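# Push every open drawer fully shut with a mobile robot

## Task

Close each drawer that is open until it is completely shut, without moving any cabinet from its original place and without toppling anything; the robot must stay upright and not be left leaning, or the task counts as failed.

## Robot and tools

Robot: a Dexmate Vega on three wheels: two steerable driven front wheels and a passive rear caster. A torso of thigh, shank and chest folds in a Z shape through torso_hip_rad, torso_knee_rad and torso_waist_rad. The chest's forward lean is knee minus hip minus waist. It carries a head (head_pan_rad, head_tilt_rad, head_camera_tilt_rad) and two seven-joint arms, each with a two-finger gripper (left_gripper_rad, right_gripper_rad; 0 is closed, 0.785 is wide open, the value is each finger's angle). Cameras: head_camera, left_wrist_camera, right_wrist_camera. The robot begins in the stand torso preset (hip 0.469, knee 1.617, waist 1.048). Other presets: stand_high 0.78, 1.57, 0.44; lean_20 0.52, 1.05, 0.18; lean_45 0.52, 1.05, -0.26; low_lean_45 0, 0, -0.79. Seen from above, the body is 0.70 m long and 0.63 m wide, with the front edge 0.35 m ahead of the base origin.

Frames (metres): the base frame has its origin on the floor at the base's turning point, 0.185 m behind the front axle; x points forward, y left, z up. The chest point and the left_hand and right_hand readouts are given in this frame. A hand point sits between the fingers, 0.033 m back from the closed tips. The odometry frame is the base frame as it stood at the start of the scene.

Tool move: every argument except cameras makes up one action. An action holds base and/or joints, optionally with speeds or min_time_s, or else holds target on its own. Parts of one action begin together and may finish at different times. A move with no action only reports state and images.
- base: an object with exactly one key. All are offsets from where the base currently is. translate_m is metres forward (+) or back, range -2 to 2. strafe_m is metres to the left (+) or right, range -2 to 2; heading may drift. rotate_rad is radians counter-clockwise (+) seen from above, range -3.2 to 3.2. The front wheels first swing toward a new direction, taking up to 1.1 s.
- joints: an object of absolute angles in radians, keyed by joint name; only the named joints move. Examples of ranges: hip 0 to 1.57, knee 0 to 3.141, waist -1.57 to 1.57, left_shoulder_pitch_rad -3.041 to 3.041 (+ lowers the left arm; for the right arm, - lowers it), left_elbow_rad -3.041 to 0.214 (0 straight), wrist pitch ±1.366 (down is + on the left, - on the right), head_pan_rad ±2.792. Folded arm, in key order: left 1, 0.5, -0.6, -2.5, 0, -0.9, 0; right -1, -0.5, 0.6, -2.5, 0, 0.9, 0.
- target: one absolute hand pose in the base frame. side is "left" or "right". x, y, z are metres, each from -3 to 3. pitch_deg runs from -30 to 95, with 0 level and 90 fingers pointing down. heading_deg has 0 as fingers forward and + counter-clockwise. roll_deg defaults to 0, + is clockwise seen from behind the hand, and roll r equals r+180. Heading and roll lie within ±360. line_only true allows only a straight-line path. Poses are checked against the robot's own body, never the scene. A single target plays at most 8.6 s; if the result says short (part of ...), send it again.
- speeds: lowers top speeds for this action only. translate_m and strafe_m accept 0.04 to 0.3 m/s; rotate_rad accepts 0.1 to 0.6 rad/s.
- min_time_s: 0.1 to 8, the shortest duration allowed for each arm and head motion.
- cameras: a list drawn from the three camera names or "all"; leaving it out means all cameras, and [] means none.

wait: seconds from 0 to 10, optional cameras; the robot keeps holding its last command. zoom_image: camera plus region [x0, y0, x1, y1] in pixels from the top-left corner of that camera's newest image, no larger than 504 by 504. read_manual: returns licence text only. finished_scene: scene (integer) ends the current scene permanently, so the drawers must already be shut and stay shut.

Results: the move line reads done, or the worst status among the motions. base_status and joint_status values: done; off_target (resting away from the target, possibly still pushing); contact_stop (an arm motor strained near full torque for about 0.6 s) or time_out, after either of which the whole group (torso, or one arm) freezes and drops its targets; not_followed (a self-collision check withheld the arm; a cause: line explains why); unfinished; limit_stop_at_motor_heat. Hand statuses are reached (within 10 mm and 2°), short (with the remaining error), or refused (with a reason, and nothing moves). Other lines: joint_positions, joint torques, motor temperatures, base_odometry (wheel-count only, so slipping is counted as motion), turned_by_wheels and turned_by_imu (rad since the last result), base_tilt in degrees (forward/right, about ±2° bias), on_its_own, and pictures (the order of the images). If a call is refused or stopped, the remaining move, wait and finished_scene calls in that same reply are skipped.

Cautions: the robot keeps acting while you think, holding its last command. The base does not stop on contact: pressing into a cabinet can stall the wheels or shove the furniture, and a time_out signals an obstruction. Push drawers gently and at low speed, since slamming, hard impacts and heavy pushes are penalised; do not move the cabinet. Nothing prevents tipping, and a fallen robot stays down, so avoid leaning far out with heavy loads. Fold the arms before switching to low_lean_45. Under joints, only physical contact keeps an arm off the body. Keep the two arms and grippers from striking or pressing each other. Contact torque limits are 142 N m for the shoulders, 76 for upper arm roll and elbow, and 23.7 for the forearm and wrist; exceeding one freezes that arm for 10 s. Motors heat up when holding, stretching or pushing: a warning appears at 65 °C, and at 80 °C the arm stops for 30 to 60 s, so retract an arm after it has been stopped. The head pans freely only while head_tilt_rad is 0 or below and head_camera_tilt_rad is between -1.1 and 0.9.

Each tool is called in YAML: its name, and indented under it one key for each argument.

## Session

move:

Scene clock: 0.00 s.
Joint torques (N m): no reading
Motor temperatures (°C): left_arm=[27 30 30 30 34 38 35] | right_arm=[29 28 29 31 34 34 35]
base_odometry: x=+0.000 y=+0.000 heading=+0.000
turned_by_wheels: +0.000
turned_by_imu: +0.000
base_tilt: forward=+0.7 right=-0.1
base_status: not commanded
joint_positions: torso_hip_rad=+0.469 torso_knee_rad=+1.617 torso_waist_rad=+1.048 left_shoulder_pitch_rad=+2.211 left_shoulder_yaw_rad=-0.012 left_upper_arm_roll_rad=-0.018 left_elbow_rad=-1.096 left_forearm_roll_rad=+0.000 left_wrist_pitch_rad=-0.486 left_wrist_yaw_rad=+0.003 left_gripper_rad=+0.005 right_shoulder_pitch_rad=-2.205 right_shoulder_yaw_rad=+0.017 right_upper_arm_roll_rad=+0.000 right_elbow_rad=-1.113 right_forearm_roll_rad=+0.002 right_wrist_pitch_rad=+0.507 right_wrist_yaw_rad=+0.015 right_gripper_rad=+0.005 head_pan_rad=+0.000 head_tilt_rad=+0.000 head_camera_tilt_rad=+0.000
joint_status: not commanded
chest: x=-0.0111 y=+0.0000 z=+1.4155 quat_wxyz=(+0.999, +0.000, +0.050, +0.000) (m; base frame)
left_hand: x=+0.1837 y=+0.2377 z=+0.5981 quat_wxyz=(+0.408, -0.010, +0.913, +0.007) pitch_deg=+41.8 heading_deg=+1.6 roll_deg=+0.4 back=up (m; base frame)
right_hand: x=+0.2035 y=-0.2175 z=+0.6125 quat_wxyz=(+0.429, +0.006, +0.903, +0.010) pitch_deg=+39.2 heading_deg=+1.0 roll_deg=+1.7 back=up (m; base frame)
pictures: head_camera, left_wrist_camera, right_wrist_camera
Images, in order (width x height): head_camera 896x560, left_wrist_camera 672x420, right_wrist_camera 672x420.

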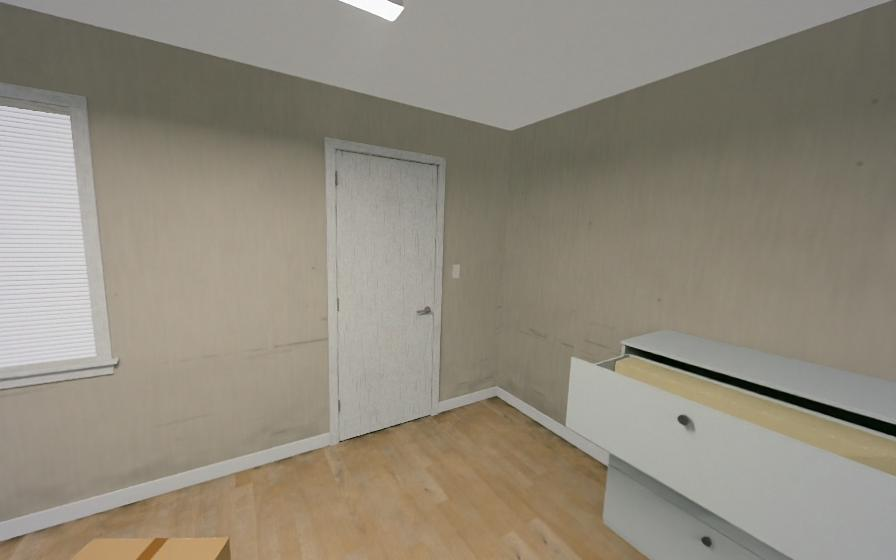

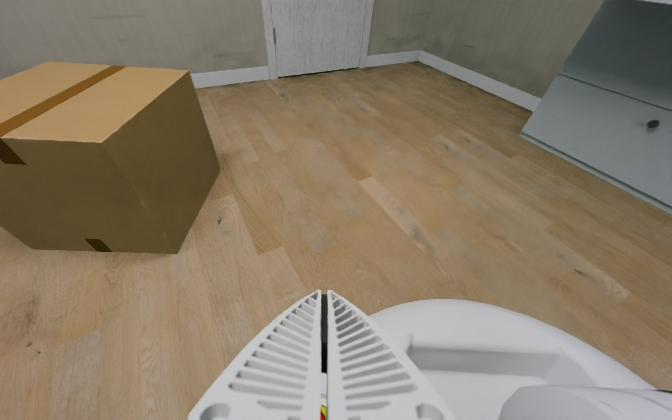

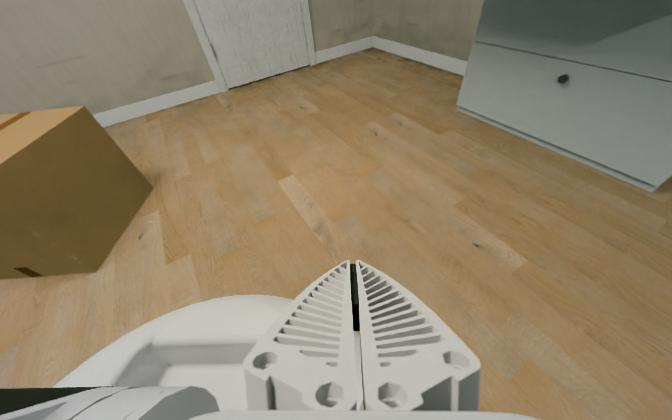

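move:
  joints: {"head_pan_rad": -0.9, "head_camera_tilt_rad": 0.35}
  cameras: ["head_camera"]

move:
  joints: {"head_pan_rad": -2.3, "head_camera_tilt_rad": 0.3}
  cameras: ["head_camera"]

move:
  joints: {"head_pan_rad": 2.5, "head_camera_tilt_rad": 0.3}
  cameras: ["head_camera"]

move:
  joints: {"head_pan_rad": 1.1, "head_camera_tilt_rad": 0.3}
  cameras: ["head_camera"]

Scene clock: 7.63 s.
Joint torques (N m): left_arm=[5.77 1.28 0.22 -4.05 0.4 -2.29 0.05] | right_arm=[-2.94 0.87 -0.64 -5.59 -0.14 2.25 0.23]
Motor temperatures (°C): left_arm=[27 30 30 30 34 38 35] | right_arm=[29 28 29 31 34 34 35]
move: done
base_odometry: x=+0.000 y=+0.000 heading=+0.000
turned_by_wheels: +0.000
turned_by_imu: +0.001
base_tilt: forward=+0.6 right=-0.1
base_status: not commanded
joint_positions: torso_hip_rad=+0.469 torso_knee_rad=+1.617 torso_waist_rad=+1.048 left_shoulder_pitch_rad=+2.211 left_shoulder_yaw_rad=-0.012 left_upper_arm_roll_rad=-0.018 left_elbow_rad=-1.096 left_forearm_roll_rad=+0.000 left_wrist_pitch_rad=-0.486 left_wrist_yaw_rad=+0.003 left_gripper_rad=+0.005 right_shoulder_pitch_rad=-2.205 right_shoulder_yaw_rad=+0.017 right_upper_arm_roll_rad=+0.000 right_elbow_rad=-1.113 right_forearm_roll_rad=+0.002 right_wrist_pitch_rad=+0.507 right_wrist_yaw_rad=+0.015 right_gripper_rad=+0.005 head_pan_rad=-0.900 head_tilt_rad=+0.000 head_camera_tilt_rad=+0.350
joint_status: all done
chest: x=-0.0111 y=+0.0000 z=+1.4155 quat_wxyz=(+0.999, +0.000, +0.050, +0.000) (m; base frame)
left_hand: x=+0.1837 y=+0.2377 z=+0.5981 quat_wxyz=(+0.408, -0.010, +0.913, +0.007) pitch_deg=+41.8 heading_deg=+1.6 roll_deg=+0.4 back=up (m; base frame)
right_hand: x=+0.2035 y=-0.2175 z=+0.6125 quat_wxyz=(+0.429, +0.006, +0.903, +0.010) pitch_deg=+39.2 heading_deg=+1.0 roll_deg=+1.7 back=up (m; base frame)
pictures: head_camera
Images, in order (width x height): head_camera 896x560.

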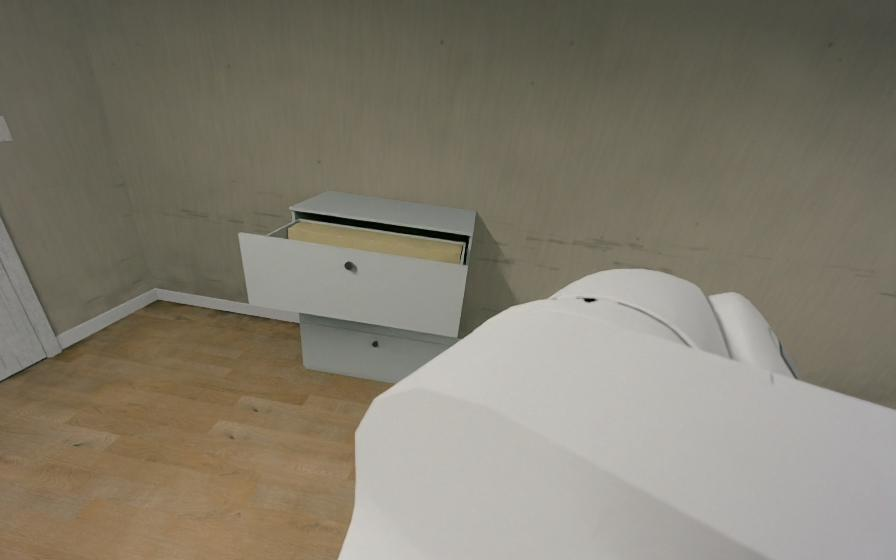

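Scene clock: 9.23 s.
Joint torques (N m): left_arm=[6.28 -0.09 1.46 -3.96 0.37 -1.64 0.14] | right_arm=[-1.62 0.32 -0.79 -4.42 -0.1 1.87 0.16]
Motor temperatures (°C): left_arm=[27 30 30 30 34 38 35] | right_arm=[29 28 29 31 34 34 35]
move: done
base_odometry: x=+0.000 y=+0.000 heading=+0.000
turned_by_wheels: +0.000
turned_by_imu: +0.000
base_tilt: forward=+0.6 right=-0.1
base_status: not commanded
joint_positions: torso_hip_rad=+0.469 torso_knee_rad=+1.617 torso_waist_rad=+1.048 left_shoulder_pitch_rad=+2.211 left_shoulder_yaw_rad=-0.012 left_upper_arm_roll_rad=-0.018 left_elbow_rad=-1.096 left_forearm_roll_rad=+0.000 left_wrist_pitch_rad=-0.486 left_wrist_yaw_rad=+0.003 left_gripper_rad=+0.005 right_shoulder_pitch_rad=-2.205 right_shoulder_yaw_rad=+0.017 right_upper_arm_roll_rad=+0.000 right_elbow_rad=-1.113 right_forearm_roll_rad=+0.002 right_wrist_pitch_rad=+0.507 right_wrist_yaw_rad=+0.015 right_gripper_rad=+0.005 head_pan_rad=-2.300 head_tilt_rad=+0.000 head_camera_tilt_rad=+0.300
joint_status: all done
chest: x=-0.0111 y=+0.0000 z=+1.4155 quat_wxyz=(+0.999, +0.000, +0.050, +0.000) (m; base frame)
left_hand: x=+0.1837 y=+0.2377 z=+0.5981 quat_wxyz=(+0.408, -0.010, +0.913, +0.007) pitch_deg=+41.8 heading_deg=+1.6 roll_deg=+0.4 back=up (m; base frame)
right_hand: x=+0.2035 y=-0.2175 z=+0.6125 quat_wxyz=(+0.429, +0.006, +0.903, +0.010) pitch_deg=+39.2 heading_deg=+1.0 roll_deg=+1.7 back=up (m; base frame)
pictures: head_camera
Images, in order (width x height): head_camera 896x560.

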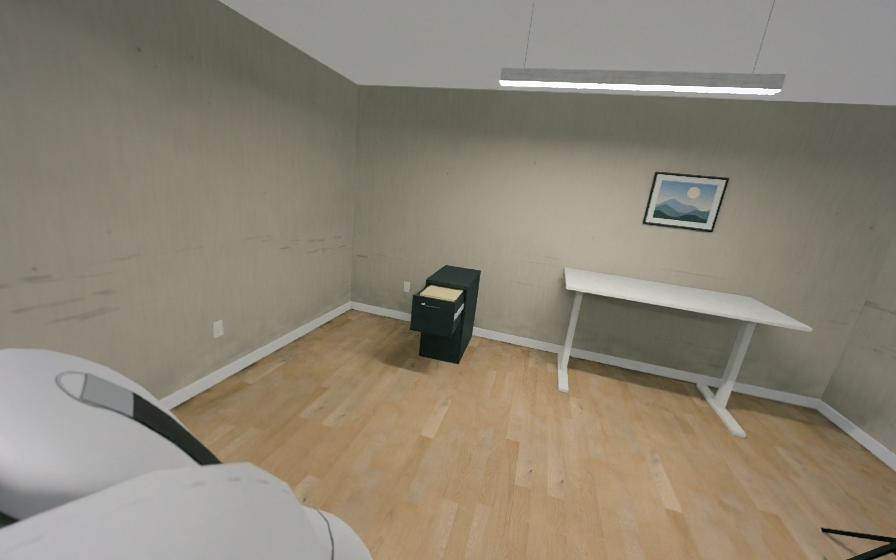

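Scene clock: 13.10 s.
Joint torques (N m): left_arm=[6.37 0.54 2.89 -7.14 -0.11 -1.97 0.48] | right_arm=[-3.48 1.15 -0.47 -4.75 -0.04 2.74 0.18]
Motor temperatures (°C): left_arm=[27 30 30 30 34 38 35] | right_arm=[29 28 29 31 34 34 35]
move: done
base_odometry: x=+0.000 y=+0.000 heading=+0.000
turned_by_wheels: +0.000
turned_by_imu: +0.001
base_tilt: forward=+0.7 right=+0.0
base_status: not commanded
joint_positions: torso_hip_rad=+0.469 torso_knee_rad=+1.617 torso_waist_rad=+1.048 left_shoulder_pitch_rad=+2.211 left_shoulder_yaw_rad=-0.012 left_upper_arm_roll_rad=-0.018 left_elbow_rad=-1.096 left_forearm_roll_rad=+0.000 left_wrist_pitch_rad=-0.486 left_wrist_yaw_rad=+0.003 left_gripper_rad=+0.005 right_shoulder_pitch_rad=-2.205 right_shoulder_yaw_rad=+0.017 right_upper_arm_roll_rad=+0.000 right_elbow_rad=-1.113 right_forearm_roll_rad=+0.002 right_wrist_pitch_rad=+0.507 right_wrist_yaw_rad=+0.015 right_gripper_rad=+0.005 head_pan_rad=+2.500 head_tilt_rad=+0.000 head_camera_tilt_rad=+0.300
joint_status: all done
chest: x=-0.0111 y=+0.0000 z=+1.4155 quat_wxyz=(+0.999, +0.000, +0.050, +0.000) (m; base frame)
left_hand: x=+0.1837 y=+0.2377 z=+0.5981 quat_wxyz=(+0.408, -0.010, +0.913, +0.007) pitch_deg=+41.8 heading_deg=+1.6 roll_deg=+0.4 back=up (m; base frame)
right_hand: x=+0.2035 y=-0.2175 z=+0.6125 quat_wxyz=(+0.429, +0.006, +0.903, +0.010) pitch_deg=+39.2 heading_deg=+1.0 roll_deg=+1.7 back=up (m; base frame)
pictures: head_camera
Images, in order (width x height): head_camera 896x560.

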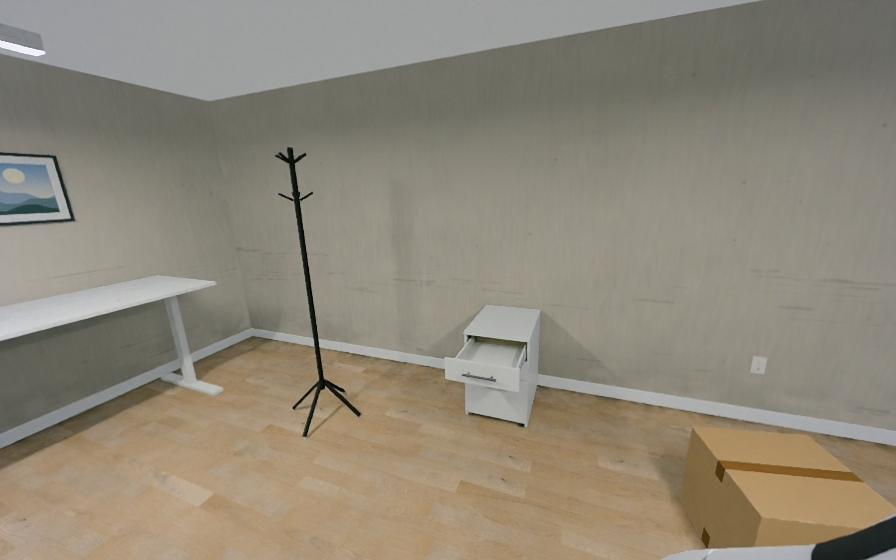

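Scene clock: 14.70 s.
Joint torques (N m): left_arm=[5.62 1.4 -1.19 -7.19 -0.14 -1.5 -0.44] | right_arm=[-3 1.03 -0.83 -4.19 -0.07 1.67 0.13]
Motor temperatures (°C): left_arm=[27 30 30 30 34 38 35] | right_arm=[29 28 29 31 34 35 35]
move: done
base_odometry: x=+0.000 y=+0.000 heading=+0.000
turned_by_wheels: +0.000
turned_by_imu: +0.000
base_tilt: forward=+0.6 right=-0.1
base_status: not commanded
joint_positions: torso_hip_rad=+0.469 torso_knee_rad=+1.617 torso_waist_rad=+1.048 left_shoulder_pitch_rad=+2.211 left_shoulder_yaw_rad=-0.012 left_upper_arm_roll_rad=-0.018 left_elbow_rad=-1.096 left_forearm_roll_rad=+0.000 left_wrist_pitch_rad=-0.486 left_wrist_yaw_rad=+0.003 left_gripper_rad=+0.005 right_shoulder_pitch_rad=-2.205 right_shoulder_yaw_rad=+0.017 right_upper_arm_roll_rad=+0.000 right_elbow_rad=-1.113 right_forearm_roll_rad=+0.002 right_wrist_pitch_rad=+0.507 right_wrist_yaw_rad=+0.015 right_gripper_rad=+0.005 head_pan_rad=+1.100 head_tilt_rad=+0.000 head_camera_tilt_rad=+0.300
joint_status: all done
chest: x=-0.0111 y=+0.0000 z=+1.4155 quat_wxyz=(+0.999, +0.000, +0.050, +0.000) (m; base frame)
left_hand: x=+0.1837 y=+0.2377 z=+0.5981 quat_wxyz=(+0.408, -0.010, +0.913, +0.007) pitch_deg=+41.8 heading_deg=+1.6 roll_deg=+0.4 back=up (m; base frame)
right_hand: x=+0.2035 y=-0.2175 z=+0.6125 quat_wxyz=(+0.429, +0.006, +0.903, +0.010) pitch_deg=+39.2 heading_deg=+1.0 roll_deg=+1.7 back=up (m; base frame)
pictures: head_camera
Images, in order (width x height): head_camera 896x560.

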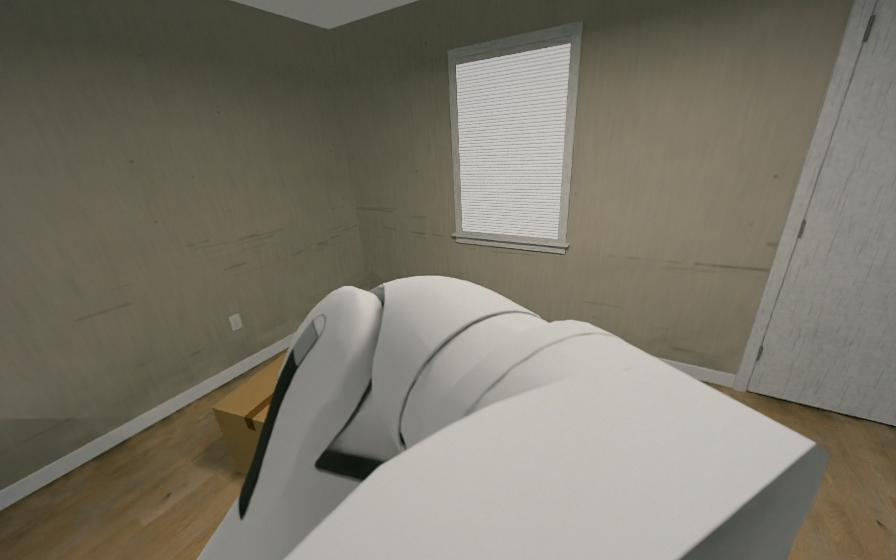

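move:
  base: {"rotate_rad": -1.125}
  joints: {"head_pan_rad": 0.3, "head_camera_tilt_rad": 0.35}

Scene clock: 42.43 s.
Joint torques (N m): left_arm=[5.64 -1.1 0.23 -4.91 0.52 -1.62 0.21] | right_arm=[-2.84 1.59 -0.93 -4.54 -0.04 2.28 0.13]
Motor temperatures (°C): left_arm=[27 30 30 30 34 38 35] | right_arm=[29 28 29 31 34 35 35]
move: done
base_odometry: x=+0.001 y=+0.000 heading=-1.127
turned_by_wheels: -1.127
turned_by_imu: -1.104
base_tilt: forward=+0.7 right=-0.1
base_status: done
joint_positions: torso_hip_rad=+0.469 torso_knee_rad=+1.617 torso_waist_rad=+1.048 left_shoulder_pitch_rad=+2.211 left_shoulder_yaw_rad=-0.012 left_upper_arm_roll_rad=-0.018 left_elbow_rad=-1.096 left_forearm_roll_rad=+0.000 left_wrist_pitch_rad=-0.486 left_wrist_yaw_rad=+0.003 left_gripper_rad=+0.005 right_shoulder_pitch_rad=-2.205 right_shoulder_yaw_rad=+0.017 right_upper_arm_roll_rad=+0.000 right_elbow_rad=-1.113 right_forearm_roll_rad=+0.002 right_wrist_pitch_rad=+0.507 right_wrist_yaw_rad=+0.015 right_gripper_rad=+0.005 head_pan_rad=+0.300 head_tilt_rad=+0.000 head_camera_tilt_rad=+0.350
joint_status: all done
chest: x=-0.0111 y=+0.0000 z=+1.4155 quat_wxyz=(+0.999, +0.000, +0.050, +0.000) (m; base frame)
left_hand: x=+0.1837 y=+0.2377 z=+0.5981 quat_wxyz=(+0.408, -0.010, +0.913, +0.007) pitch_deg=+41.8 heading_deg=+1.6 roll_deg=+0.4 back=up (m; base frame)
right_hand: x=+0.2035 y=-0.2175 z=+0.6125 quat_wxyz=(+0.429, +0.006, +0.903, +0.010) pitch_deg=+39.2 heading_deg=+1.0 roll_deg=+1.7 back=up (m; base frame)
pictures: head_camera, left_wrist_camera, right_wrist_camera
Images, in order (width x height): head_camera 896x560, left_wrist_camera 672x420, right_wrist_camera 672x420.

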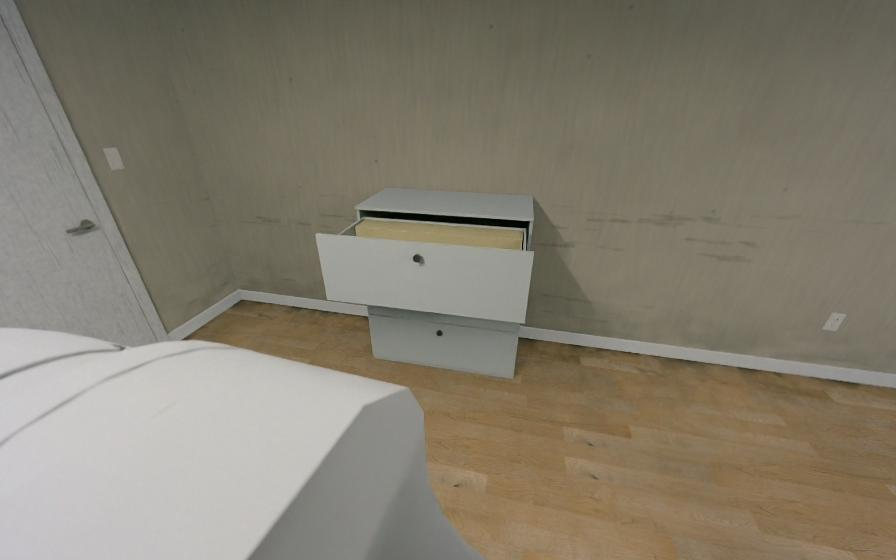

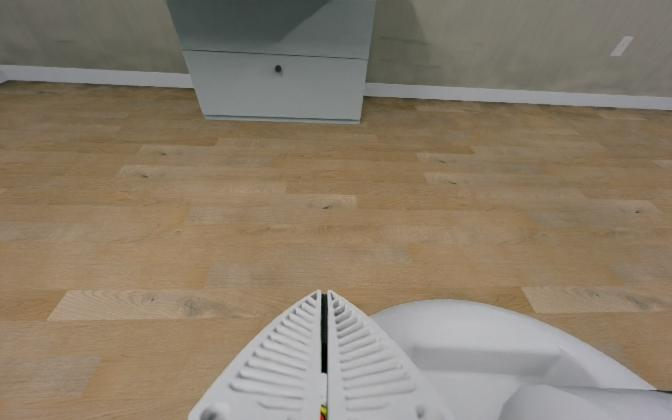

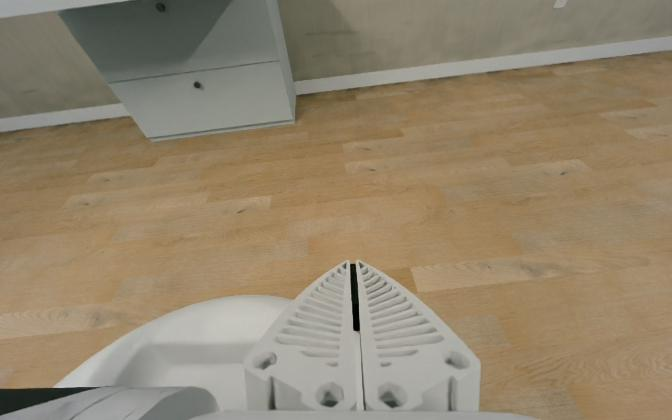

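move:
  base: {"strafe_m": 0.58}
  joints: {"head_pan_rad": 0, "head_camera_tilt_rad": 0.4}
  cameras: ["head_camera"]

Scene clock: 56.73 s.
Joint torques (N m): left_arm=[4.68 -2 -0.46 -4.73 -0.67 -2.29 -0.19] | right_arm=[-3.25 0.75 -0.91 -4.04 -0.09 2.03 0.1]
Motor temperatures (°C): left_arm=[27 30 30 30 34 38 35] | right_arm=[29 28 29 31 34 35 35]
move: done
base_odometry: x=+0.522 y=+0.253 heading=-1.118
turned_by_wheels: +0.008
turned_by_imu: +0.005
base_tilt: forward=+0.6 right=-0.1
base_status: done
joint_positions: torso_hip_rad=+0.469 torso_knee_rad=+1.617 torso_waist_rad=+1.048 left_shoulder_pitch_rad=+2.211 left_shoulder_yaw_rad=-0.012 left_upper_arm_roll_rad=-0.018 left_elbow_rad=-1.096 left_forearm_roll_rad=+0.000 left_wrist_pitch_rad=-0.486 left_wrist_yaw_rad=+0.003 left_gripper_rad=+0.005 right_shoulder_pitch_rad=-2.205 right_shoulder_yaw_rad=+0.017 right_upper_arm_roll_rad=+0.000 right_elbow_rad=-1.113 right_forearm_roll_rad=+0.002 right_wrist_pitch_rad=+0.507 right_wrist_yaw_rad=+0.015 right_gripper_rad=+0.005 head_pan_rad=+0.000 head_tilt_rad=+0.000 head_camera_tilt_rad=+0.400
joint_status: all done
chest: x=-0.0111 y=+0.0000 z=+1.4155 quat_wxyz=(+0.999, +0.000, +0.050, +0.000) (m; base frame)
left_hand: x=+0.1837 y=+0.2377 z=+0.5981 quat_wxyz=(+0.408, -0.010, +0.913, +0.007) pitch_deg=+41.8 heading_deg=+1.6 roll_deg=+0.4 back=up (m; base frame)
right_hand: x=+0.2035 y=-0.2175 z=+0.6125 quat_wxyz=(+0.429, +0.006, +0.903, +0.010) pitch_deg=+39.2 heading_deg=+1.0 roll_deg=+1.7 back=up (m; base frame)
pictures: head_camera
Images, in order (width x height): head_camera 896x560.

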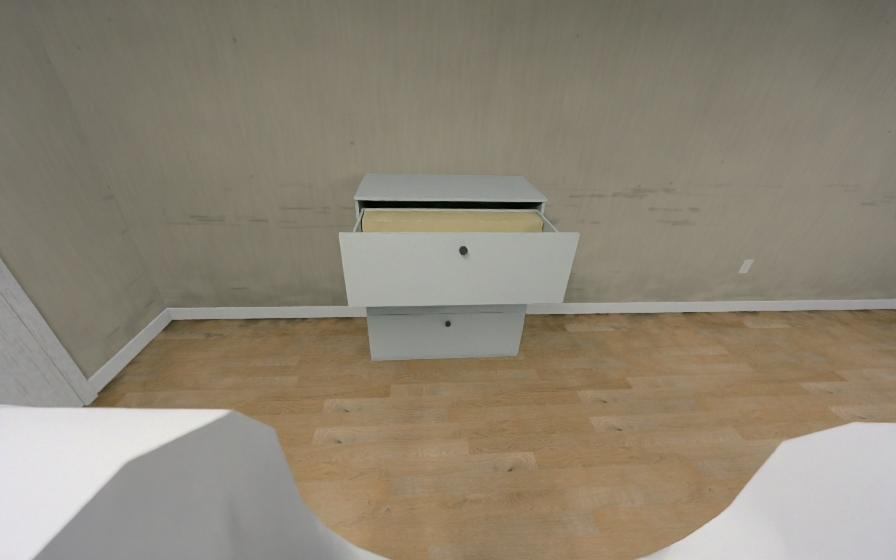

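move:
  base: {"rotate_rad": 0.035}
  cameras: []

move:
  target: {"side": "right", "x": 0.65, "y": -0.08, "z": 0.82, "pitch_deg": 0, "heading_deg": 0}

Scene clock: 71.13 s.
Joint torques (N m): left_arm=[5.31 2.27 -1.45 -7.03 -0.42 -3.05 0.48] | right_arm=[-2.77 0.82 -0.59 -4.02 -0.06 1.92 0.17]
Motor temperatures (°C): left_arm=[27 30 30 30 34 38 35] | right_arm=[29 28 29 31 34 35 35]
move: done
base_odometry: x=+0.522 y=+0.253 heading=-1.084
turned_by_wheels: +0.035
turned_by_imu: +0.035
base_tilt: forward=+0.6 right=-0.1
base_status: done
joint_positions: torso_hip_rad=+0.469 torso_knee_rad=+1.617 torso_waist_rad=+1.048 left_shoulder_pitch_rad=+2.211 left_shoulder_yaw_rad=-0.012 left_upper_arm_roll_rad=-0.018 left_elbow_rad=-1.096 left_forearm_roll_rad=+0.000 left_wrist_pitch_rad=-0.486 left_wrist_yaw_rad=+0.003 left_gripper_rad=+0.005 right_shoulder_pitch_rad=-2.205 right_shoulder_yaw_rad=+0.017 right_upper_arm_roll_rad=+0.000 right_elbow_rad=-1.113 right_forearm_roll_rad=+0.002 right_wrist_pitch_rad=+0.507 right_wrist_yaw_rad=+0.015 right_gripper_rad=+0.005 head_pan_rad=+0.000 head_tilt_rad=+0.000 head_camera_tilt_rad=+0.400
joint_status: not commanded
chest: x=-0.0111 y=+0.0000 z=+1.4155 quat_wxyz=(+0.999, +0.000, +0.050, +0.000) (m; base frame)
left_hand: x=+0.1837 y=+0.2377 z=+0.5981 quat_wxyz=(+0.408, -0.010, +0.913, +0.007) pitch_deg=+41.8 heading_deg=+1.6 roll_deg=+0.4 back=up (m; base frame)
right_hand: x=+0.2035 y=-0.2175 z=+0.6125 quat_wxyz=(+0.429, +0.006, +0.903, +0.010) pitch_deg=+39.2 heading_deg=+1.0 roll_deg=+1.7 back=up (m; base frame)
pictures: none
No camera images: "cameras" was empty.

Scene clock: 71.43 s.
Joint torques (N m): left_arm=[5.21 0.54 2.15 -5.29 0.07 -2.21 0.69] | right_arm=[-2.53 0.35 -0.84 -4.57 -0.06 2.58 0.07]
Motor temperatures (°C): left_arm=[27 30 30 30 34 38 35] | right_arm=[29 28 29 31 34 35 35]
move: refused
base_odometry: x=+0.522 y=+0.253 heading=-1.084
turned_by_wheels: +0.000
turned_by_imu: +0.000
base_tilt: forward=+0.6 right=-0.1
base_status: not commanded
joint_positions: torso_hip_rad=+0.469 torso_knee_rad=+1.617 torso_waist_rad=+1.048 left_shoulder_pitch_rad=+2.211 left_shoulder_yaw_rad=-0.012 left_upper_arm_roll_rad=-0.018 left_elbow_rad=-1.096 left_forearm_roll_rad=+0.000 left_wrist_pitch_rad=-0.486 left_wrist_yaw_rad=+0.003 left_gripper_rad=+0.005 right_shoulder_pitch_rad=-2.205 right_shoulder_yaw_rad=+0.017 right_upper_arm_roll_rad=+0.000 right_elbow_rad=-1.113 right_forearm_roll_rad=+0.002 right_wrist_pitch_rad=+0.507 right_wrist_yaw_rad=+0.015 right_gripper_rad=+0.005 head_pan_rad=+0.000 head_tilt_rad=+0.000 head_camera_tilt_rad=+0.400
joint_status: not commanded
chest: x=-0.0111 y=+0.0000 z=+1.4155 quat_wxyz=(+0.999, +0.000, +0.050, +0.000) (m; base frame)
left_hand: x=+0.1837 y=+0.2377 z=+0.5981 quat_wxyz=(+0.408, -0.010, +0.913, +0.007) pitch_deg=+41.8 heading_deg=+1.6 roll_deg=+0.4 back=up (m; base frame)
right_hand: x=+0.2035 y=-0.2175 z=+0.6125 quat_wxyz=(+0.429, +0.006, +0.903, +0.010) pitch_deg=+39.2 heading_deg=+1.0 roll_deg=+1.7 back=up (m; base frame)
right_hand_status: refused: no posture of the arm gets there (out of reach): the closest leaves the hand 5.9 cm and 3 deg from the pose. Nothing moved.
pictures: head_camera, left_wrist_camera, right_wrist_camera
Images, in order (width x height): head_camera 896x560, left_wrist_camera 672x420, right_wrist_camera 672x420.

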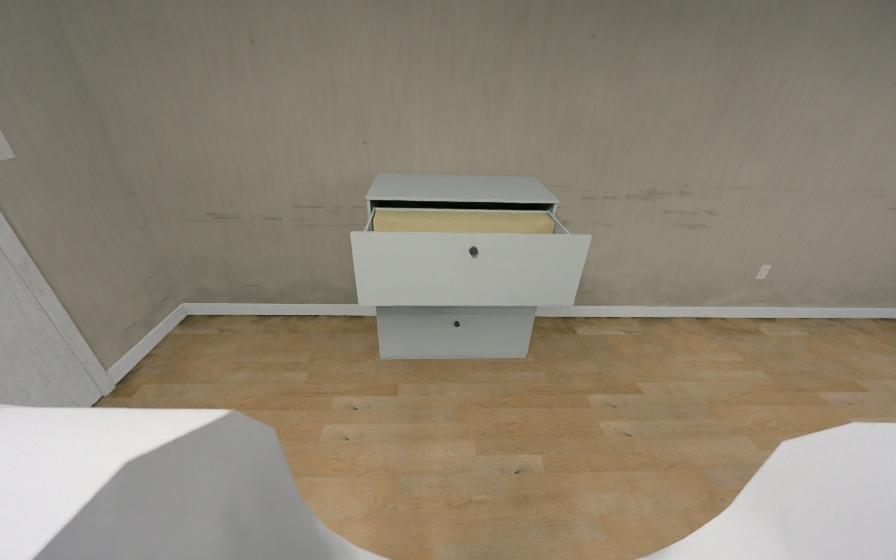

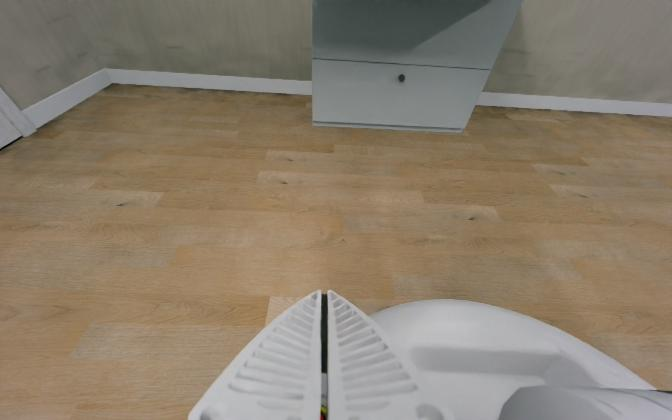

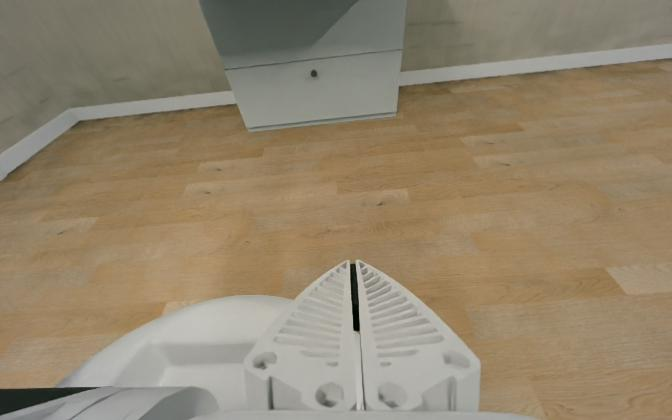

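move:
  target: {"side": "right", "x": 0.56, "y": -0.08, "z": 0.84, "pitch_deg": 0, "heading_deg": 0}

Scene clock: 75.03 s.
Joint torques (N m): left_arm=[5.64 -1.56 -0.68 -3.94 -0.55 -1.92 0.29] | right_arm=[-2.74 0.15 -0.84 -4.33 0.01 2 0.09]
Motor temperatures (°C): left_arm=[27 30 30 30 34 38 35] | right_arm=[29 28 29 31 34 35 35]
move: refused
base_odometry: x=+0.522 y=+0.253 heading=-1.084
turned_by_wheels: +0.000
turned_by_imu: +0.001
base_tilt: forward=+0.7 right=-0.1
base_status: not commanded
joint_positions: torso_hip_rad=+0.469 torso_knee_rad=+1.617 torso_waist_rad=+1.048 left_shoulder_pitch_rad=+2.211 left_shoulder_yaw_rad=-0.012 left_upper_arm_roll_rad=-0.018 left_elbow_rad=-1.096 left_forearm_roll_rad=+0.000 left_wrist_pitch_rad=-0.486 left_wrist_yaw_rad=+0.003 left_gripper_rad=+0.005 right_shoulder_pitch_rad=-2.205 right_shoulder_yaw_rad=+0.017 right_upper_arm_roll_rad=+0.000 right_elbow_rad=-1.113 right_forearm_roll_rad=+0.002 right_wrist_pitch_rad=+0.507 right_wrist_yaw_rad=+0.015 right_gripper_rad=+0.005 head_pan_rad=+0.000 head_tilt_rad=+0.000 head_camera_tilt_rad=+0.400
joint_status: not commanded
chest: x=-0.0111 y=+0.0000 z=+1.4155 quat_wxyz=(+0.999, +0.000, +0.050, +0.000) (m; base frame)
left_hand: x=+0.1837 y=+0.2377 z=+0.5981 quat_wxyz=(+0.408, -0.010, +0.913, +0.007) pitch_deg=+41.8 heading_deg=+1.6 roll_deg=+0.4 back=up (m; base frame)
right_hand: x=+0.2035 y=-0.2175 z=+0.6125 quat_wxyz=(+0.429, +0.006, +0.903, +0.010) pitch_deg=+39.2 heading_deg=+1.0 roll_deg=+1.7 back=up (m; base frame)
right_hand_status: refused: no posture of the arm gets there (out of reach): the closest leaves the hand 1.5 cm and 0 deg from the pose. Nothing moved.
pictures: head_camera, left_wrist_camera, right_wrist_camera
Images, in order (width x height): head_camera 896x560, left_wrist_camera 672x420, right_wrist_camera 672x420.

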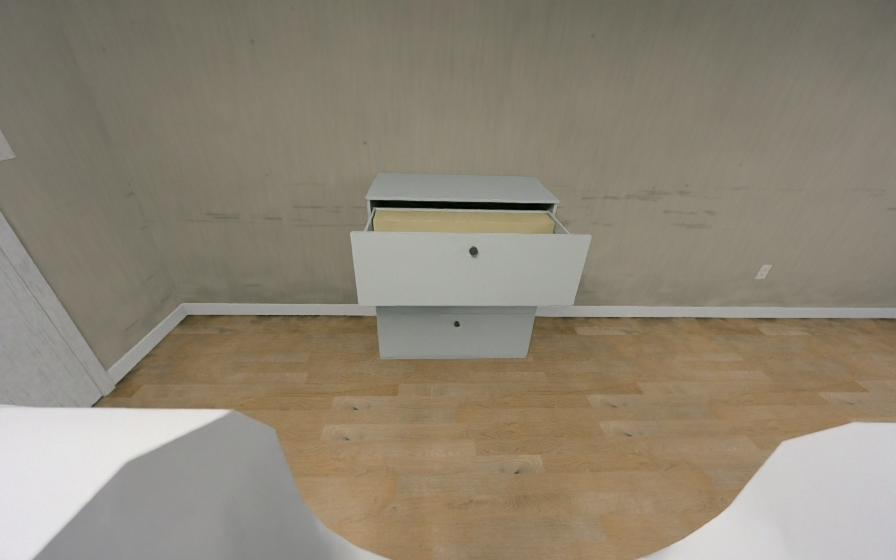

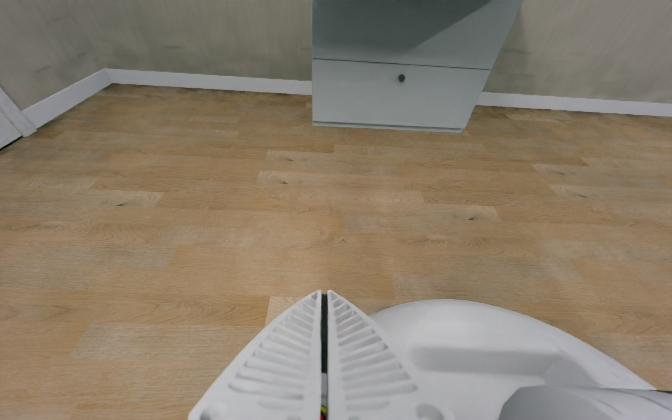

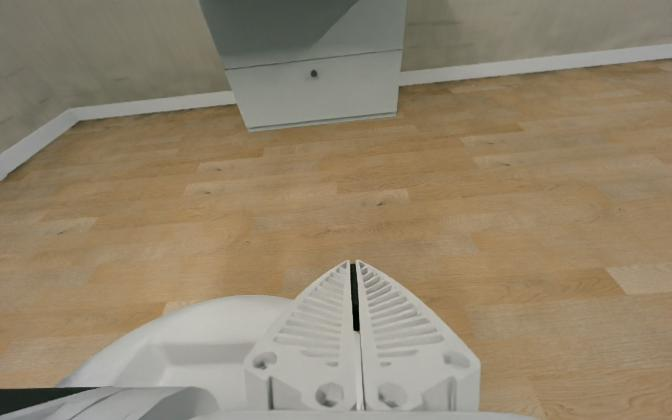

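move:
  target: {"side": "right", "x": 0.53, "y": -0.11, "z": 0.84, "pitch_deg": 0, "heading_deg": 0}

Scene clock: 78.97 s.
Joint torques (N m): left_arm=[4.61 -0.25 0.24 -4.34 0.69 -2.83 -0.2] | right_arm=[-3.09 0.12 -0.64 -4.13 -0.02 1.87 0.31]
Motor temperatures (°C): left_arm=[27 30 30 30 34 38 35] | right_arm=[29 28 29 31 34 35 35]
move: refused
base_odometry: x=+0.522 y=+0.253 heading=-1.084
turned_by_wheels: +0.000
turned_by_imu: +0.001
base_tilt: forward=+0.6 right=-0.1
base_status: not commanded
joint_positions: torso_hip_rad=+0.469 torso_knee_rad=+1.617 torso_waist_rad=+1.048 left_shoulder_pitch_rad=+2.211 left_shoulder_yaw_rad=-0.012 left_upper_arm_roll_rad=-0.018 left_elbow_rad=-1.096 left_forearm_roll_rad=+0.000 left_wrist_pitch_rad=-0.486 left_wrist_yaw_rad=+0.003 left_gripper_rad=+0.005 right_shoulder_pitch_rad=-2.205 right_shoulder_yaw_rad=+0.017 right_upper_arm_roll_rad=+0.000 right_elbow_rad=-1.113 right_forearm_roll_rad=+0.002 right_wrist_pitch_rad=+0.507 right_wrist_yaw_rad=+0.015 right_gripper_rad=+0.005 head_pan_rad=+0.000 head_tilt_rad=+0.000 head_camera_tilt_rad=+0.400
joint_status: not commanded
chest: x=-0.0111 y=+0.0000 z=+1.4155 quat_wxyz=(+0.999, +0.000, +0.050, +0.000) (m; base frame)
left_hand: x=+0.1837 y=+0.2377 z=+0.5981 quat_wxyz=(+0.408, -0.010, +0.913, +0.007) pitch_deg=+41.8 heading_deg=+1.6 roll_deg=+0.4 back=up (m; base frame)
right_hand: x=+0.2035 y=-0.2175 z=+0.6125 quat_wxyz=(+0.429, +0.006, +0.903, +0.010) pitch_deg=+39.2 heading_deg=+1.0 roll_deg=+1.7 back=up (m; base frame)
right_hand_status: refused: no posture of the arm gets there (out of reach): the closest leaves the hand 0.2 cm and 0 deg from the pose. Nothing moved.
pictures: head_camera, left_wrist_camera, right_wrist_camera
Images, in order (width x height): head_camera 896x560, left_wrist_camera 672x420, right_wrist_camera 672x420.

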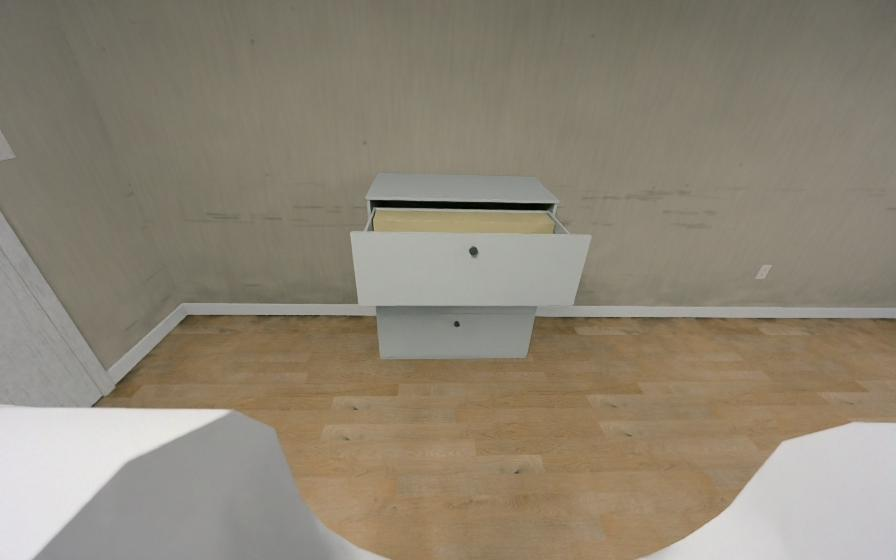

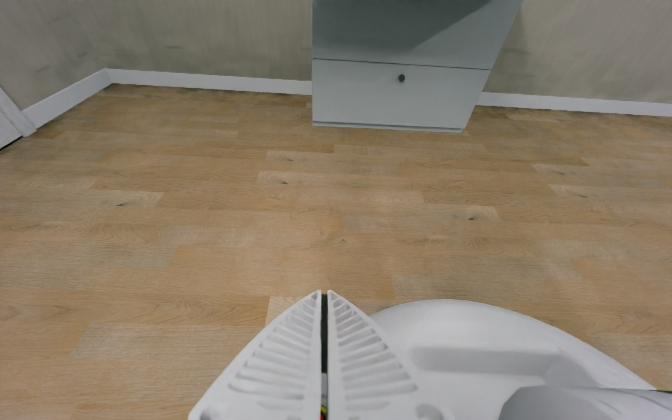

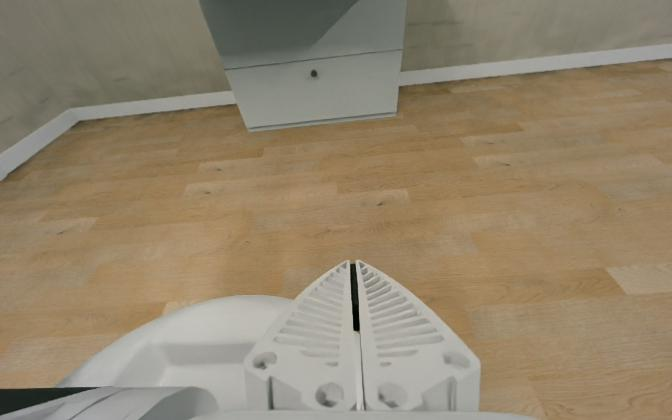

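move:
  joints: {"torso_hip_rad":0.1,"torso_knee_rad":0.95,"torso_waist_rad":0.65,"head_camera_tilt_rad":0.3}
  cameras: []

move:
  target: {"side": "right", "x": 0.58, "y": -0.10, "z": 0.82, "pitch_deg": 0, "heading_deg": 0}

Scene clock: 91.77 s.
Joint torques (N m): left_arm=[8.75 -2.42 -0.51 -3.87 0.51 -1.82 -0.16] | right_arm=[-4.62 1.15 -0.74 -3.14 -0.09 2.11 0.03]
Motor temperatures (°C): left_arm=[27 30 30 30 34 38 35] | right_arm=[29 28 29 31 34 35 35]
move: done
base_odometry: x=+0.522 y=+0.253 heading=-1.084
turned_by_wheels: +0.000
turned_by_imu: +0.001
base_tilt: forward=+0.6 right=-0.1
base_status: not commanded
joint_positions: torso_hip_rad=+0.100 torso_knee_rad=+0.950 torso_waist_rad=+0.650 left_shoulder_pitch_rad=+2.211 left_shoulder_yaw_rad=-0.012 left_upper_arm_roll_rad=-0.018 left_elbow_rad=-1.096 left_forearm_roll_rad=+0.000 left_wrist_pitch_rad=-0.486 left_wrist_yaw_rad=+0.003 left_gripper_rad=+0.005 right_shoulder_pitch_rad=-2.205 right_shoulder_yaw_rad=+0.017 right_upper_arm_roll_rad=+0.000 right_elbow_rad=-1.113 right_forearm_roll_rad=+0.002 right_wrist_pitch_rad=+0.507 right_wrist_yaw_rad=+0.015 right_gripper_rad=+0.005 head_pan_rad=+0.000 head_tilt_rad=+0.000 head_camera_tilt_rad=+0.300
joint_status: all done
chest: x=-0.0140 y=+0.0000 z=+1.2426 quat_wxyz=(+0.995, +0.000, +0.100, +0.000) (m; base frame)
left_hand: x=+0.0984 y=+0.2377 z=+0.4099 quat_wxyz=(+0.362, -0.009, +0.932, +0.008) pitch_deg=+47.5 heading_deg=+1.8 roll_deg=+0.7 back=up (m; base frame)
right_hand: x=+0.1194 y=-0.2175 z=+0.4222 quat_wxyz=(+0.383, +0.006, +0.924, +0.010) pitch_deg=+44.9 heading_deg=+1.0 roll_deg=+1.8 back=up (m; base frame)
pictures: none
No camera images: "cameras" was empty.

Scene clock: 92.07 s.
Joint torques (N m): left_arm=[8.96 -1.24 -0.25 -5.43 -0.27 -0.95 0.51] | right_arm=[-5.13 1.42 -0.75 -4.07 -0.02 1.66 0.16]
Motor temperatures (°C): left_arm=[27 30 30 30 34 38 35] | right_arm=[29 28 29 31 34 35 35]
move: refused
base_odometry: x=+0.522 y=+0.253 heading=-1.084
turned_by_wheels: +0.000
turned_by_imu: +0.000
base_tilt: forward=+0.7 right=-0.1
base_status: not commanded
joint_positions: torso_hip_rad=+0.100 torso_knee_rad=+0.950 torso_waist_rad=+0.650 left_shoulder_pitch_rad=+2.211 left_shoulder_yaw_rad=-0.012 left_upper_arm_roll_rad=-0.018 left_elbow_rad=-1.096 left_forearm_roll_rad=+0.000 left_wrist_pitch_rad=-0.486 left_wrist_yaw_rad=+0.003 left_gripper_rad=+0.005 right_shoulder_pitch_rad=-2.205 right_shoulder_yaw_rad=+0.017 right_upper_arm_roll_rad=+0.000 right_elbow_rad=-1.113 right_forearm_roll_rad=+0.002 right_wrist_pitch_rad=+0.507 right_wrist_yaw_rad=+0.015 right_gripper_rad=+0.005 head_pan_rad=+0.000 head_tilt_rad=+0.000 head_camera_tilt_rad=+0.300
joint_status: not commanded
chest: x=-0.0140 y=+0.0000 z=+1.2426 quat_wxyz=(+0.995, +0.000, +0.100, +0.000) (m; base frame)
left_hand: x=+0.0984 y=+0.2377 z=+0.4099 quat_wxyz=(+0.362, -0.009, +0.932, +0.008) pitch_deg=+47.5 heading_deg=+1.8 roll_deg=+0.7 back=up (m; base frame)
right_hand: x=+0.1194 y=-0.2175 z=+0.4222 quat_wxyz=(+0.383, +0.006, +0.924, +0.010) pitch_deg=+44.9 heading_deg=+1.0 roll_deg=+1.8 back=up (m; base frame)
right_hand_status: refused: the arm stands too near the robot already: the right finger into the base, as the model's coarse spheres have them (needs 2.0 cm clear). Nothing moved. Move it clear with "joints".
pictures: head_camera, left_wrist_camera, right_wrist_camera
Images, in order (width x height): head_camera 896x560, left_wrist_camera 672x420, right_wrist_camera 672x420.

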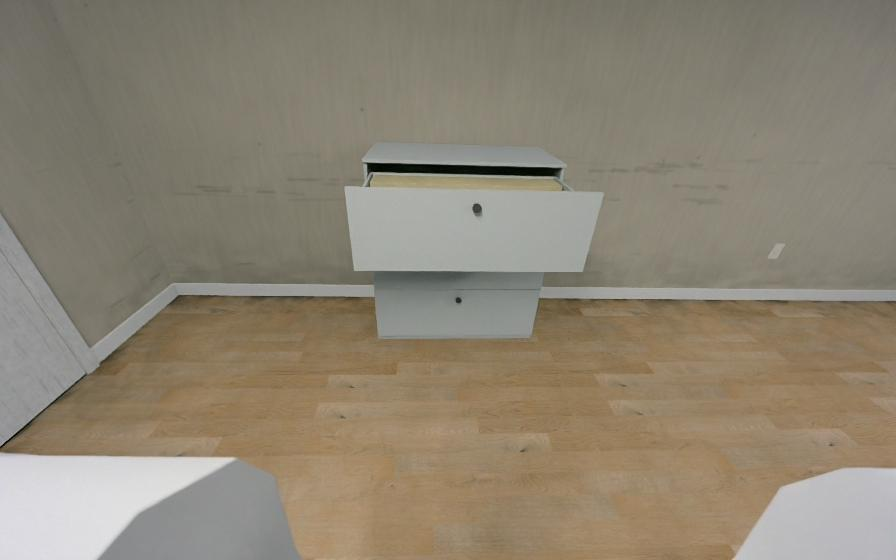

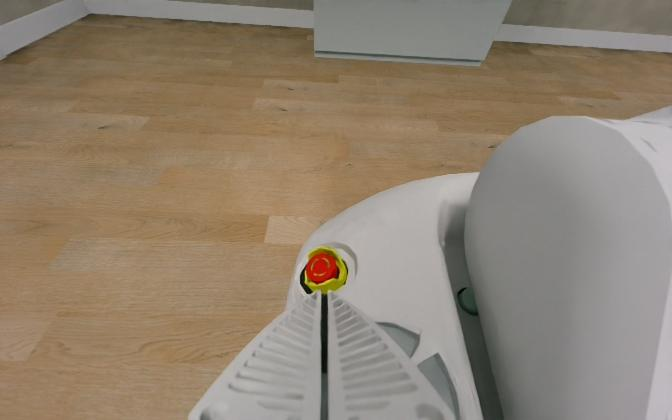

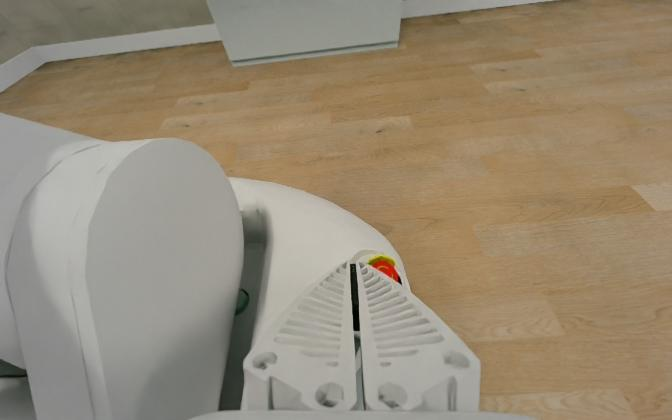

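move:
  joints: {"right_elbow_rad":-1.9,"left_elbow_rad":-1.9}
  cameras: []

move:
  target: {"side": "right", "x": 0.58, "y": -0.10, "z": 0.82, "pitch_deg": 0, "heading_deg": 0}

Scene clock: 100.53 s.
Joint torques (N m): left_arm=[0.25 1.67 0.9 -13.27 -0.45 -2.39 0.32] | right_arm=[-0.61 0.97 -0.59 -11.32 -0.1 2.29 0.14]
Motor temperatures (°C): left_arm=[27 30 30 30 34 38 35] | right_arm=[29 28 29 31 34 35 35]
move: done
base_odometry: x=+0.522 y=+0.253 heading=-1.084
turned_by_wheels: +0.000
turned_by_imu: +0.001
base_tilt: forward=+0.6 right=-0.1
base_status: not commanded
joint_positions: torso_hip_rad=+0.100 torso_knee_rad=+0.950 torso_waist_rad=+0.650 left_shoulder_pitch_rad=+2.211 left_shoulder_yaw_rad=-0.012 left_upper_arm_roll_rad=-0.018 left_elbow_rad=-1.894 left_forearm_roll_rad=+0.000 left_wrist_pitch_rad=-0.486 left_wrist_yaw_rad=+0.003 left_gripper_rad=+0.005 right_shoulder_pitch_rad=-2.205 right_shoulder_yaw_rad=+0.017 right_upper_arm_roll_rad=+0.000 right_elbow_rad=-1.894 right_forearm_roll_rad=+0.002 right_wrist_pitch_rad=+0.507 right_wrist_yaw_rad=+0.015 right_gripper_rad=+0.005 head_pan_rad=+0.000 head_tilt_rad=+0.000 head_camera_tilt_rad=+0.300
joint_status: all done
chest: x=-0.0140 y=+0.0000 z=+1.2426 quat_wxyz=(+0.995, +0.000, +0.100, +0.000) (m; base frame)
left_hand: x=+0.4169 y=+0.2422 z=+0.8034 quat_wxyz=(+0.696, -0.007, +0.718, +0.010) pitch_deg=+1.8 heading_deg=+1.4 roll_deg=+0.3 back=up (m; base frame)
right_hand: x=+0.4198 y=-0.2260 z=+0.8150 quat_wxyz=(+0.706, +0.005, +0.708, +0.005) pitch_deg=+0.2 heading_deg=+0.1 roll_deg=+0.8 back=up (m; base frame)
pictures: none
No camera images: "cameras" was empty.

Scene clock: 100.83 s.
Joint torques (N m): left_arm=[2.97 1.36 1.71 -14.85 0.01 -1.87 0.05] | right_arm=[-0.25 0.88 -0.73 -10.65 -0.05 2.35 0.06]
Motor temperatures (°C): left_arm=[27 30 30 30 34 38 35] | right_arm=[29 28 29 31 34 35 35]
move: refused
base_odometry: x=+0.522 y=+0.253 heading=-1.084
turned_by_wheels: +0.000
turned_by_imu: +0.000
base_tilt: forward=+0.7 right=-0.1
base_status: not commanded
joint_positions: torso_hip_rad=+0.100 torso_knee_rad=+0.950 torso_waist_rad=+0.650 left_shoulder_pitch_rad=+2.211 left_shoulder_yaw_rad=-0.012 left_upper_arm_roll_rad=-0.018 left_elbow_rad=-1.897 left_forearm_roll_rad=+0.000 left_wrist_pitch_rad=-0.486 left_wrist_yaw_rad=+0.003 left_gripper_rad=+0.005 right_shoulder_pitch_rad=-2.205 right_shoulder_yaw_rad=+0.017 right_upper_arm_roll_rad=+0.000 right_elbow_rad=-1.897 right_forearm_roll_rad=+0.002 right_wrist_pitch_rad=+0.507 right_wrist_yaw_rad=+0.015 right_gripper_rad=+0.005 head_pan_rad=+0.000 head_tilt_rad=+0.000 head_camera_tilt_rad=+0.300
joint_status: not commanded
chest: x=-0.0140 y=+0.0000 z=+1.2426 quat_wxyz=(+0.995, +0.000, +0.100, +0.000) (m; base frame)
left_hand: x=+0.4174 y=+0.2422 z=+0.8050 quat_wxyz=(+0.697, -0.007, +0.717, +0.010) pitch_deg=+1.6 heading_deg=+1.4 roll_deg=+0.3 back=up (m; base frame)
right_hand: x=+0.4202 y=-0.2260 z=+0.8165 quat_wxyz=(+0.707, +0.005, +0.707, +0.005) pitch_deg=+0.0 heading_deg=+0.0 roll_deg=+0.8 back=up (m; base frame)
right_hand_status: refused: the arm stands too near the robot already: the right forearm within 1.4 cm of the torso (limit 2.0). Nothing moved. Move it clear with "joints".
pictures: head_camera, left_wrist_camera, right_wrist_camera
Images, in order (width x height): head_camera 896x560, left_wrist_camera 672x420, right_wrist_camera 672x420.

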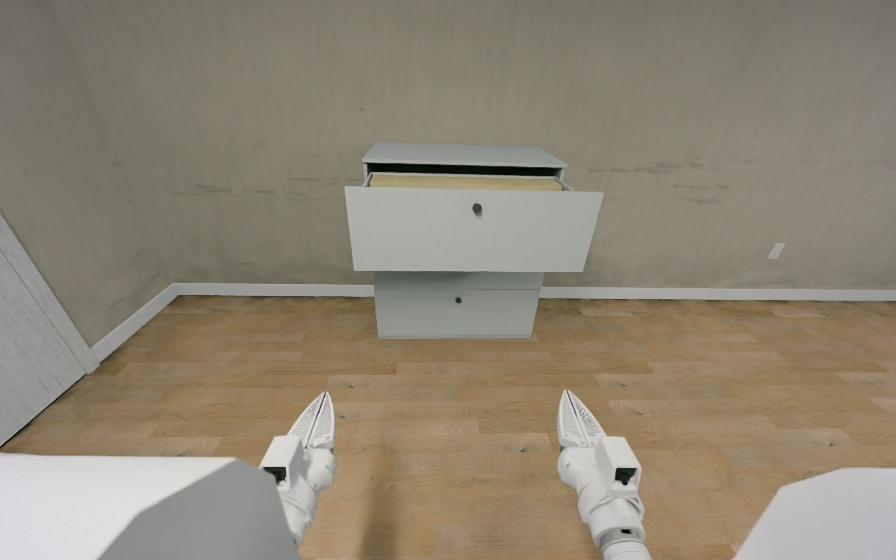

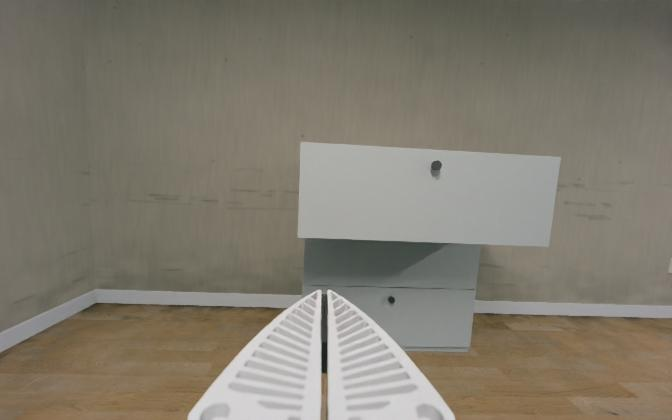

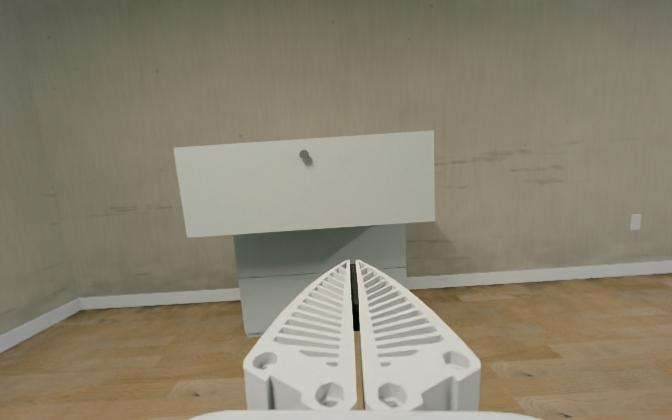

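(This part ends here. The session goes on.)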